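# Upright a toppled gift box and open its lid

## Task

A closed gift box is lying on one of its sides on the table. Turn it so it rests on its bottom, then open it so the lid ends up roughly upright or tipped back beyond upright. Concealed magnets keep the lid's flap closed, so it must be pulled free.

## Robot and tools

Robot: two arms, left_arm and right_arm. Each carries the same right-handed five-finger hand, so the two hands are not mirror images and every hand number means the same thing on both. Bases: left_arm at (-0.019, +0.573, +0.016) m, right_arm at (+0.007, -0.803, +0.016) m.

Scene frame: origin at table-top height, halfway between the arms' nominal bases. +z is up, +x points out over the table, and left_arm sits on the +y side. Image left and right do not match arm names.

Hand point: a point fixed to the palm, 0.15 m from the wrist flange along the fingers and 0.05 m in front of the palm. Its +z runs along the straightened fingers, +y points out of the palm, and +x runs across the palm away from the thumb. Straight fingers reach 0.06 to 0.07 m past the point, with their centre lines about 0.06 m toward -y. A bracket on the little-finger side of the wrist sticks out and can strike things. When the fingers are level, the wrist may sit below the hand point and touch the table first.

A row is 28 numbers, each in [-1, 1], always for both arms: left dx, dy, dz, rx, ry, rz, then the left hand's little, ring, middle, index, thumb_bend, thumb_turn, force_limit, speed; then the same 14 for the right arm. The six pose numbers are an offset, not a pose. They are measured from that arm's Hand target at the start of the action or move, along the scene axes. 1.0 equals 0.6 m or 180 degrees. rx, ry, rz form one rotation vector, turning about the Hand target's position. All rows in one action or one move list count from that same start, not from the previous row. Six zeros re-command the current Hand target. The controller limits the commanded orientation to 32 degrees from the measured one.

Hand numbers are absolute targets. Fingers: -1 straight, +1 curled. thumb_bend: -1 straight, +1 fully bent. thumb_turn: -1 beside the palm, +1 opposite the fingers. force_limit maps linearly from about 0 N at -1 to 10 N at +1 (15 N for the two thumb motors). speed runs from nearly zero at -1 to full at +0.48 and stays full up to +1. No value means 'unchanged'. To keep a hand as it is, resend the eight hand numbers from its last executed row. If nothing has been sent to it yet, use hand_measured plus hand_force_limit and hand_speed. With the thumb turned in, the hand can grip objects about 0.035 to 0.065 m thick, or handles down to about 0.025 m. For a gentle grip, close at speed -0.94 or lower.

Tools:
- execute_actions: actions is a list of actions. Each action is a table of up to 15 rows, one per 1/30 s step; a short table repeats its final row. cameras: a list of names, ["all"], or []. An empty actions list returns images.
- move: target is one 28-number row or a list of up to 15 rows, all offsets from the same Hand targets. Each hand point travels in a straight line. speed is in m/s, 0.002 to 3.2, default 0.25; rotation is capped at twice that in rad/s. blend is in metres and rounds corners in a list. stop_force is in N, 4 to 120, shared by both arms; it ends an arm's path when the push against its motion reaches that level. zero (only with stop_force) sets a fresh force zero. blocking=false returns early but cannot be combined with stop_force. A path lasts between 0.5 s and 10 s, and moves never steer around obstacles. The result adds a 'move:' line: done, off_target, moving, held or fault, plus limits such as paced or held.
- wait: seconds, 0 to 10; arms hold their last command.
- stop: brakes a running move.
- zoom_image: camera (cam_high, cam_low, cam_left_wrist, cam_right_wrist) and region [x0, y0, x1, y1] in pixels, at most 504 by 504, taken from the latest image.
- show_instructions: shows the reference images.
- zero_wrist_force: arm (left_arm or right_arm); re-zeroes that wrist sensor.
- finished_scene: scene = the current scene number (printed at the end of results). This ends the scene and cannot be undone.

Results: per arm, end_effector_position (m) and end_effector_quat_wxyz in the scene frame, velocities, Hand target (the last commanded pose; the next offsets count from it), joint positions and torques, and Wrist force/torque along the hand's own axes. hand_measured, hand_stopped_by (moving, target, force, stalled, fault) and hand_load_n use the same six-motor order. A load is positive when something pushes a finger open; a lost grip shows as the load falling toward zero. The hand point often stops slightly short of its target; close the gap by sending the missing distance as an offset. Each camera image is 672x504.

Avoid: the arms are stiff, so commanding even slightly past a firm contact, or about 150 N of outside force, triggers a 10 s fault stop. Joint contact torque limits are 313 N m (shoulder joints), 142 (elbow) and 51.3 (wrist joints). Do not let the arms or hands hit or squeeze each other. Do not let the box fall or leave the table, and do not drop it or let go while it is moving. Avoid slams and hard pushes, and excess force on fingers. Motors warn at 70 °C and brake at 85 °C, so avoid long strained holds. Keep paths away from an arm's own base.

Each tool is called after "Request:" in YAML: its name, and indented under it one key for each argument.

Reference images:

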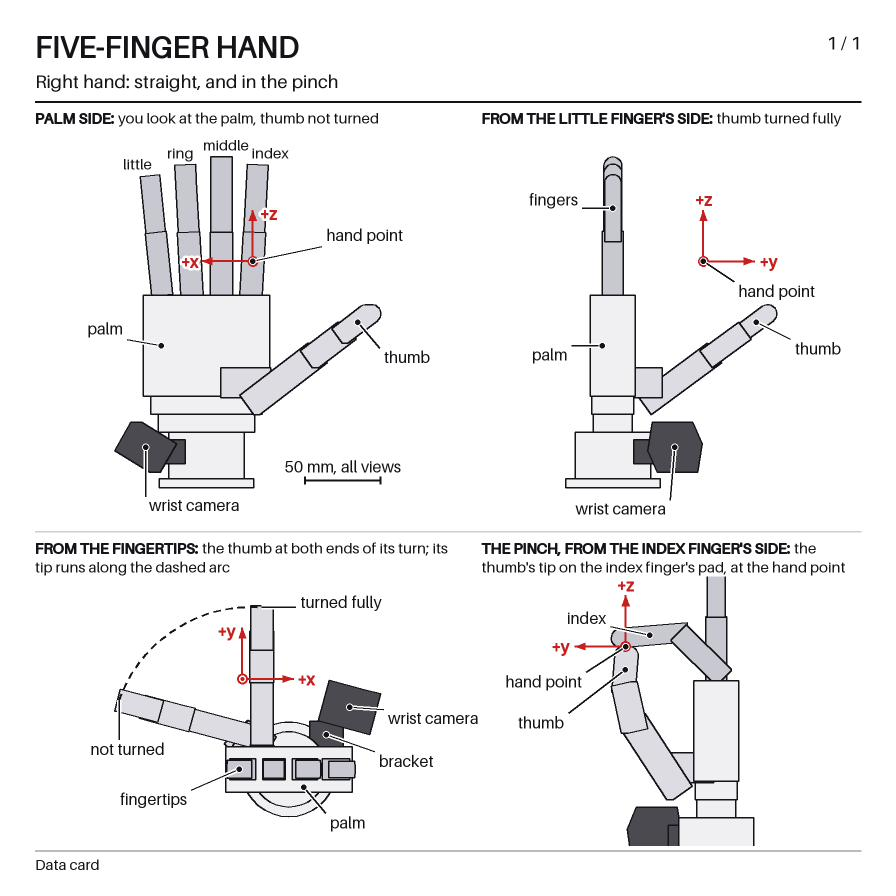

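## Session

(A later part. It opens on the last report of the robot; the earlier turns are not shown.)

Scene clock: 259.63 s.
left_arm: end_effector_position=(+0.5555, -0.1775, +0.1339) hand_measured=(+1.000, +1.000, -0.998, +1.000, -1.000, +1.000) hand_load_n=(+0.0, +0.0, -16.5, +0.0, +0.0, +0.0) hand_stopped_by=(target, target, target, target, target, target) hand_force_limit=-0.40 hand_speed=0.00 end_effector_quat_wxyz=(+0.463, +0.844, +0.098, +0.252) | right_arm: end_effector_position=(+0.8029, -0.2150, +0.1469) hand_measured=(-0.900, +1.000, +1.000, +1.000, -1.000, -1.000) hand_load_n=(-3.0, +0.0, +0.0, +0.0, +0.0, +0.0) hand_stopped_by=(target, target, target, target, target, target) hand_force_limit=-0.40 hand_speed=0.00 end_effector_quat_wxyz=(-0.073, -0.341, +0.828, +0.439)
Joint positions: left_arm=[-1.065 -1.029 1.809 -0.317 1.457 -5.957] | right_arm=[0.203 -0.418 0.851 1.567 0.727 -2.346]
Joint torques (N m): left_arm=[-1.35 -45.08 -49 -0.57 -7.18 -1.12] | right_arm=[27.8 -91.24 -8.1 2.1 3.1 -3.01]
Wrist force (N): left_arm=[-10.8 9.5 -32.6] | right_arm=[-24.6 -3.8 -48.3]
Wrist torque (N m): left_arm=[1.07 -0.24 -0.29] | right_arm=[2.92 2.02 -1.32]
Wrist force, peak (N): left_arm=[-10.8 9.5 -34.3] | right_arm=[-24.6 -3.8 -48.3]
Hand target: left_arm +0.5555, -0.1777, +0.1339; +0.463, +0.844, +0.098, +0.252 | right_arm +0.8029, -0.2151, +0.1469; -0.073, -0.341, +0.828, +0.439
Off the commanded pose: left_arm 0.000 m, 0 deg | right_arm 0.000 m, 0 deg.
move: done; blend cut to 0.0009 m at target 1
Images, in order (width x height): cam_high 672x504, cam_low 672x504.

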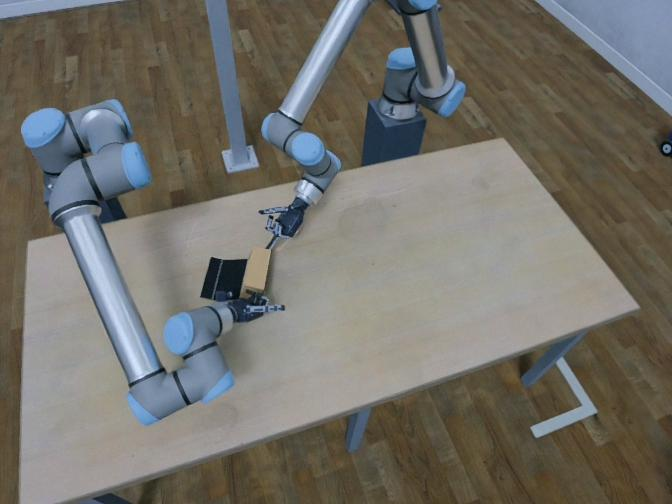

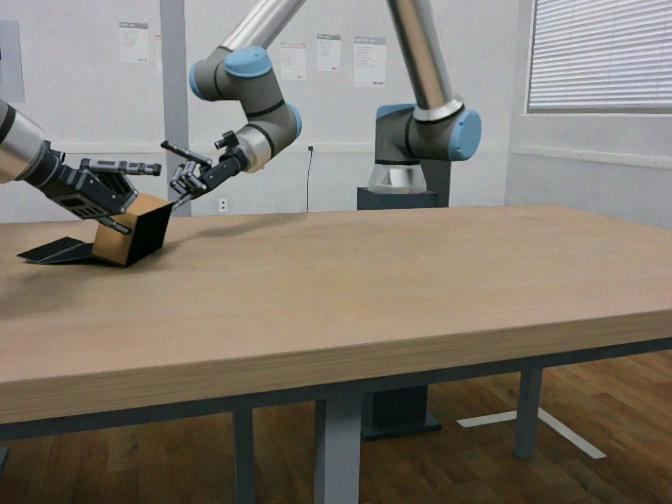

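Request:
move:
  target:
    - [0.0102,0.0252,-0.004,0,0,0, 1,1,-1,1,-1,1,-0.4,0, 0.0102,0.0252,-0.004,0,0,0, -0.9,1,1,1,-1,-1,-0.4,0]
    - [0.0194,0.0481,-0.0163,0,0,0, 1,1,-1,1,-1,1,-0.4,0, 0.0194,0.0481,-0.0163,0,0,0, -0.9,1,1,1,-1,-1,-0.4,0]
  speed: 0.04
  blend: 0.003
  cameras: ["cam_high","cam_low"]

Request:
zoom_image:
  camera: "cam_low"
  region: [40, 120, 200, 290]

Request:
zoom_image:
  camera: "cam_high"
  region: [210, 200, 320, 320]

Scene clock: 265.43 s.
left_arm: end_effector_position=(+0.5672, -0.1486, +0.1239) hand_measured=(+1.000, +1.000, -1.000, +1.000, -1.000, +1.000) hand_load_n=(+0.0, +0.0, +0.5, +0.0, -0.5, +0.0) hand_stopped_by=(target, target, target, target, target, target) hand_force_limit=-0.40 hand_speed=0.00 end_effector_quat_wxyz=(+0.463, +0.844, +0.098, +0.252) | right_arm: end_effector_position=(+0.8145, -0.1861, +0.1370) hand_measured=(-0.902, +1.000, +1.000, +1.000, -1.000, -1.000) hand_load_n=(+16.0, +0.0, +0.0, +0.0, +0.0, +0.0) hand_stopped_by=(target, target, target, target, target, target) hand_force_limit=-0.40 hand_speed=0.00 end_effector_quat_wxyz=(-0.073, -0.341, +0.828, +0.439)
Joint positions: left_arm=[-1.028 -1.033 1.841 -0.346 1.489 -5.941] | right_arm=[0.229 -0.363 0.749 1.586 0.716 -2.31]
Joint torques (N m): left_arm=[-8.26 -66.03 -52.73 -2.36 -6.75 -1.06] | right_arm=[12.06 -119.02 -25.3 7.46 -1.49 -2.37]
Wrist force (N): left_arm=[-12.4 -2.2 -17.3] | right_arm=[-11.3 -12.8 -17.1]
Wrist torque (N m): left_arm=[1.04 -0.78 -0.69] | right_arm=[1.67 0.54 -1.33]
Wrist force, peak (N): left_arm=[-9.6 9.5 -36.4] | right_arm=[-24.9 -4.2 -48.8]
Hand target: left_arm +0.5672, -0.1488, +0.1241; +0.463, +0.844, +0.098, +0.252 | right_arm +0.8145, -0.1863, +0.1371; -0.073, -0.341, +0.828, +0.439
Off the commanded pose: left_arm 0.000 m, 0 deg | right_arm 0.000 m, 0 deg.
move: done
Images, in order (width x height): cam_high 672x504, cam_low 672x504.

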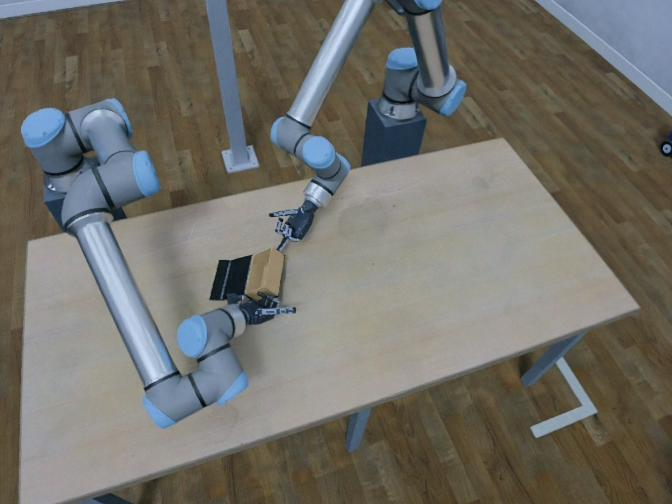

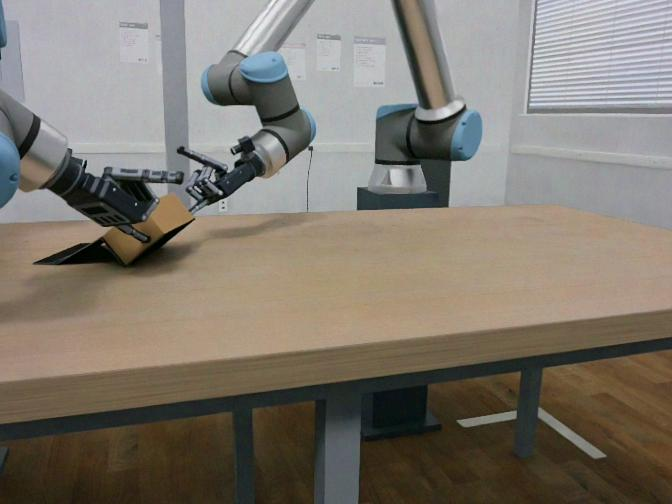

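Scaled by 2.965.

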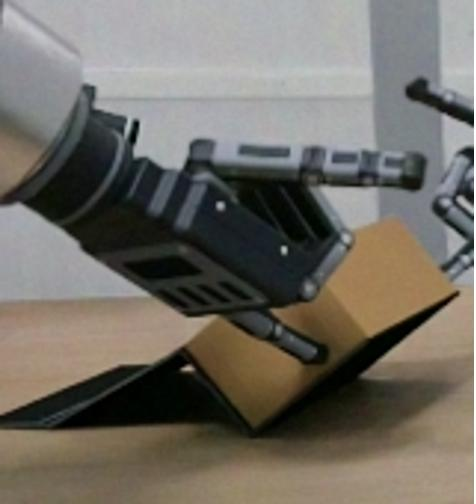

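Scaled by 4.200.

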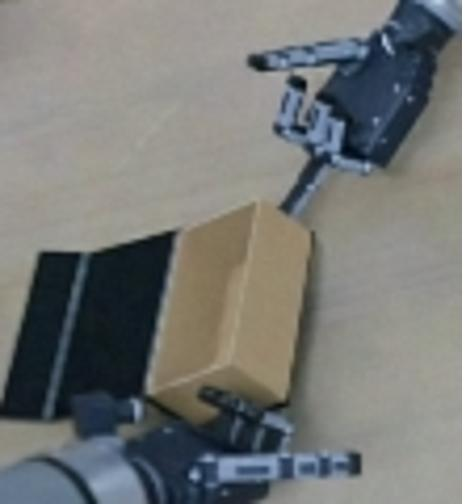

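Request:
move:
  target:
    - [0.0078,0.0192,-0.0185,0,0,0, 1,1,-1,1,-1,1,-0.4,0, 0.0078,0.0192,-0.0185,0,0,0, -0.9,1,1,1,-1,-1,-0.4,0]
    - [0.0135,0.0334,-0.0415,0,0,0, 1,1,-1,1,-1,1,-0.4,0, 0.0135,0.0334,-0.0415,0,0,0, -0.9,1,1,1,-1,-1,-0.4,0]
    - [0.0155,0.0385,-0.055,0,0,0, 1,1,-1,1,-1,1,-0.4,0, 0.0155,0.0385,-0.055,0,0,0, -0.9,1,1,1,-1,-1,-0.4,0]
  speed: 0.04
  blend: 0.003
  cameras: ["cam_high","cam_low"]

Request:
zoom_image:
  camera: "cam_low"
  region: [50, 120, 230, 290]

Request:
zoom_image:
  camera: "cam_high"
  region: [210, 200, 320, 320]

Scene clock: 273.83 s.
left_arm: end_effector_position=(+0.5765, -0.1255, +0.0909) hand_measured=(+1.000, +1.000, -1.000, +1.000, -1.000, +1.000) hand_load_n=(+0.0, +0.0, +1.0, +0.0, +0.0, +0.0) hand_stopped_by=(target, target, target, target, target, target) hand_force_limit=-0.40 hand_speed=0.00 end_effector_quat_wxyz=(+0.463, +0.844, +0.098, +0.252) | right_arm: end_effector_position=(+0.8238, -0.1631, +0.1040) hand_measured=(-0.902, +1.000, +1.000, +1.000, -1.000, -1.000) hand_load_n=(+15.5, +0.0, +0.0, +0.0, -0.5, +0.0) hand_stopped_by=(target, target, target, target, target, target) hand_force_limit=-0.40 hand_speed=0.00 end_effector_quat_wxyz=(-0.073, -0.341, +0.828, +0.439)
Joint positions: left_arm=[-0.998 -1.002 1.871 -0.407 1.517 -5.927] | right_arm=[0.25 -0.29 0.654 1.586 0.708 -2.282]
Joint torques (N m): left_arm=[-0.84 -83.91 -49.91 -2.38 -4.75 0.79] | right_arm=[14.99 -118.77 -24.82 8.43 -3 -0.05]
Wrist force (N): left_arm=[-13.3 -3.3 -16.3] | right_arm=[-10.4 -12.1 -17.7]
Wrist torque (N m): left_arm=[1.13 -0.82 -0.78] | right_arm=[1.69 0.60 -1.25]
Wrist force, peak (N): left_arm=[-12.8 -1.9 -18.4] | right_arm=[-11.5 -12.2 -17.9]
Hand target: left_arm +0.5765, -0.1257, +0.0911; +0.463, +0.844, +0.098, +0.252 | right_arm +0.8238, -0.1632, +0.1041; -0.073, -0.341, +0.828, +0.439
Off the commanded pose: left_arm 0.000 m, 0 deg | right_arm 0.000 m, 0 deg.
move: done
Images, in order (width x height): cam_high 672x504, cam_low 672x504.

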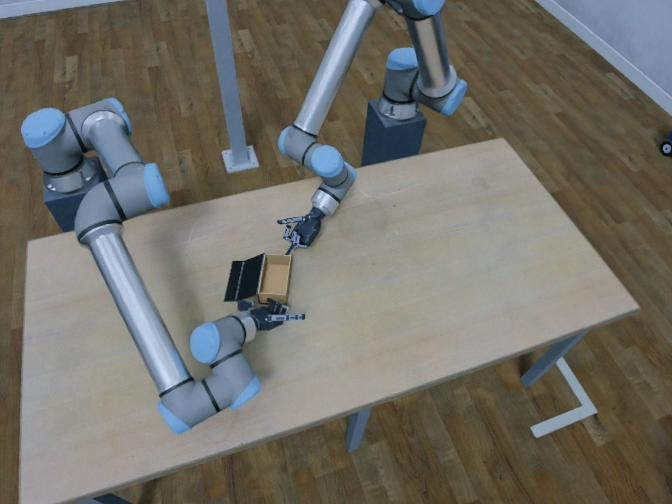

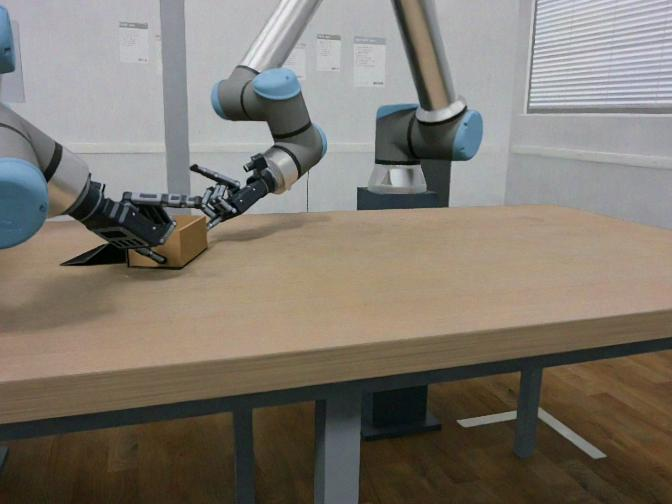

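Scaled by 2.800.

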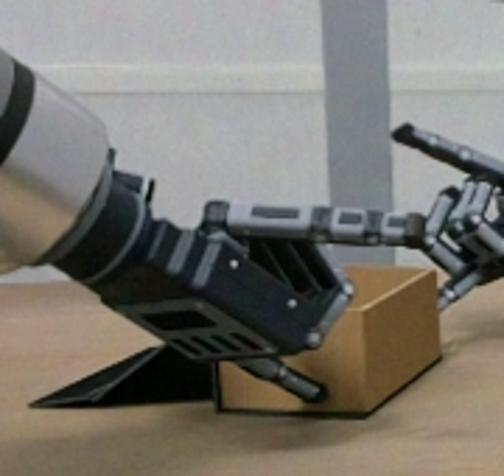

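Scaled by 4.200.

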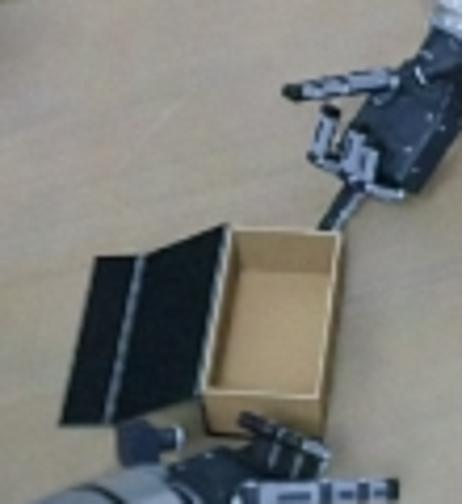

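Excellent — set down and release.

Request:
move:
  target:
    - [0.0005,0.0015,-0.006,0,0,0, 1,1,-1,1,-1,1,-0.4,0, 0.0005,0.0015,-0.006,0,0,0, -0.9,1,1,1,-1,-1,-0.4,0]
    - [-0.035,0.0135,-0.005,0,0,0, 1,1,-1,1,-1,1,-0.4,0, 0.035,-0.0125,-0.005,0,0,0, -0.9,1,1,1,-1,-1,-0.4,0]
    - [-0.06,0.06,0.1,0,0,0, 1,1,-1,1,-1,1,-0.4,0, 0.06,-0.05,0.08,0,0,0, -0.9,1,1,1,-1,-1,-0.4,0]
    - [-0.06,0.15,0.2,0,0,0, 1,1,-1,1,-1,1,-0.4,0, 0.04,-0.2,0.2,0,0,0, -0.9,1,1,1,-1,-1,-0.4,0]
  speed: 0.06
  cameras: ["cam_high","cam_low"]

Request:
zoom_image:
  camera: "cam_low"
  region: [50, 150, 230, 290]

Request:
zoom_image:
  camera: "cam_high"
  region: [210, 220, 320, 320]

Scene clock: 283.87 s.
left_arm: end_effector_position=(+0.5405, -0.0355, +0.2111) hand_measured=(+1.000, +1.000, -1.000, +1.000, -1.000, +1.000) hand_load_n=(+0.0, +0.0, +0.0, +0.0, +0.0, +0.0) hand_stopped_by=(target, target, target, target, target, target) hand_force_limit=-0.40 hand_speed=0.00 end_effector_quat_wxyz=(+0.463, +0.844, +0.098, +0.252) | right_arm: end_effector_position=(+0.8478, -0.2833, +0.2243) hand_measured=(-0.900, +1.000, +1.000, +1.000, -1.000, -1.000) hand_load_n=(+0.0, +0.0, +0.0, +0.0, +0.0, +0.0) hand_stopped_by=(target, target, target, target, target, target) hand_force_limit=-0.40 hand_speed=0.00 end_effector_quat_wxyz=(-0.073, -0.342, +0.828, +0.439)
Joint positions: left_arm=[-0.968 -1.263 1.999 -0.275 1.544 -5.914] | right_arm=[0.127 -0.443 0.77 1.746 0.761 -2.447]
Joint torques (N m): left_arm=[-13.75 -43.43 -33.59 -1.44 -0.84 -0.19] | right_arm=[7.57 -88.91 -47.03 2.46 -2.35 3.23]
Wrist force (N): left_arm=[0.6 0.1 0.9] | right_arm=[1.1 1.8 -0.3]
Wrist torque (N m): left_arm=[-0.23 -0.16 0.14] | right_arm=[0.16 -0.37 0.45]
Wrist force, peak (N): left_arm=[-13.5 7.9 -29.7] | right_arm=[-13.7 -5.0 -41.6]
Hand target: left_arm +0.5405, -0.0357, +0.2111; +0.463, +0.844, +0.098, +0.252 | right_arm +0.8478, -0.2832, +0.2241; -0.073, -0.341, +0.828, +0.439
Off the commanded pose: left_arm 0.000 m, 0 deg | right_arm 0.000 m, 0 deg.
move: done
Images, in order (width x height): cam_high 672x504, cam_low 672x504.

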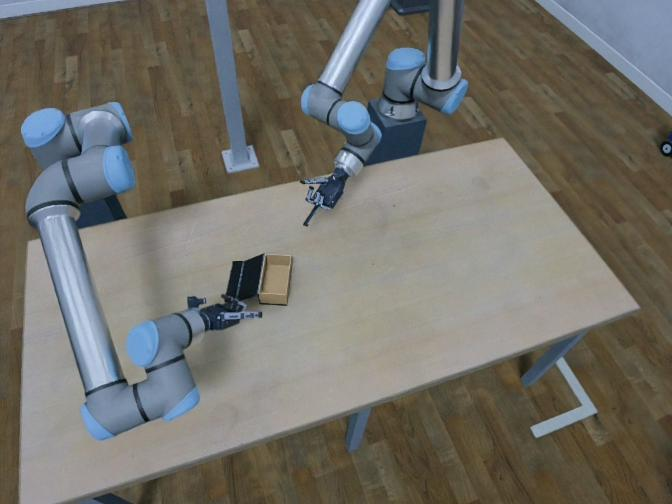

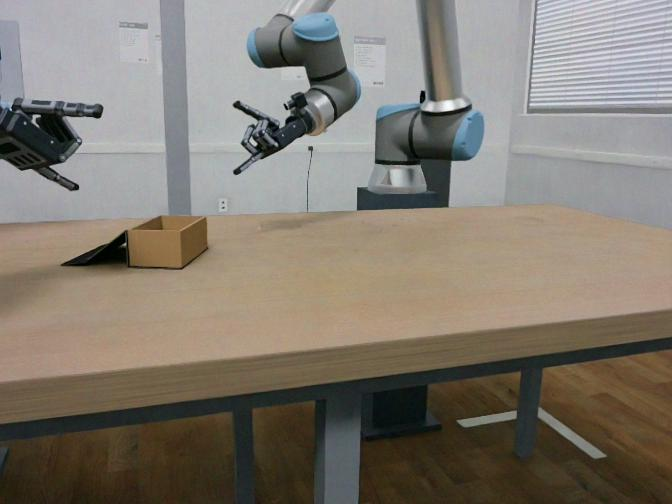

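Scaled by 2.800.

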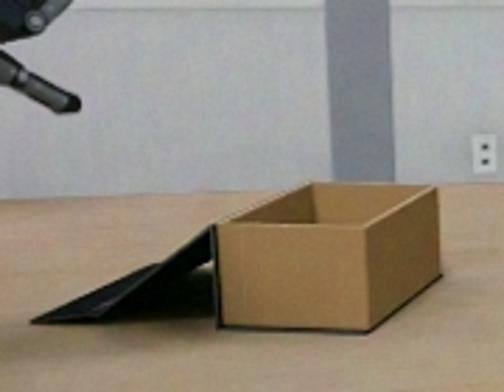

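Scaled by 4.582.

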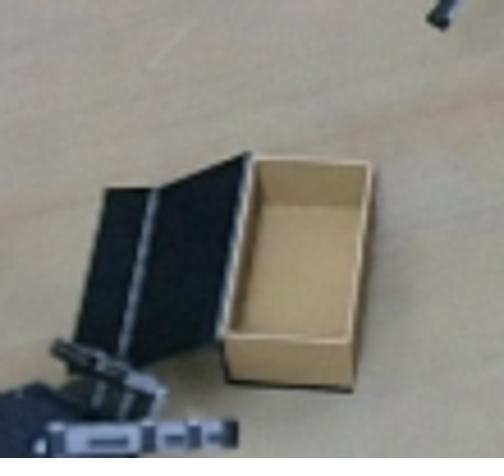

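Box is on its base, with its lid fully open.

Request:
finished_scene:
  scene: 2

The scene is finished: the task was done.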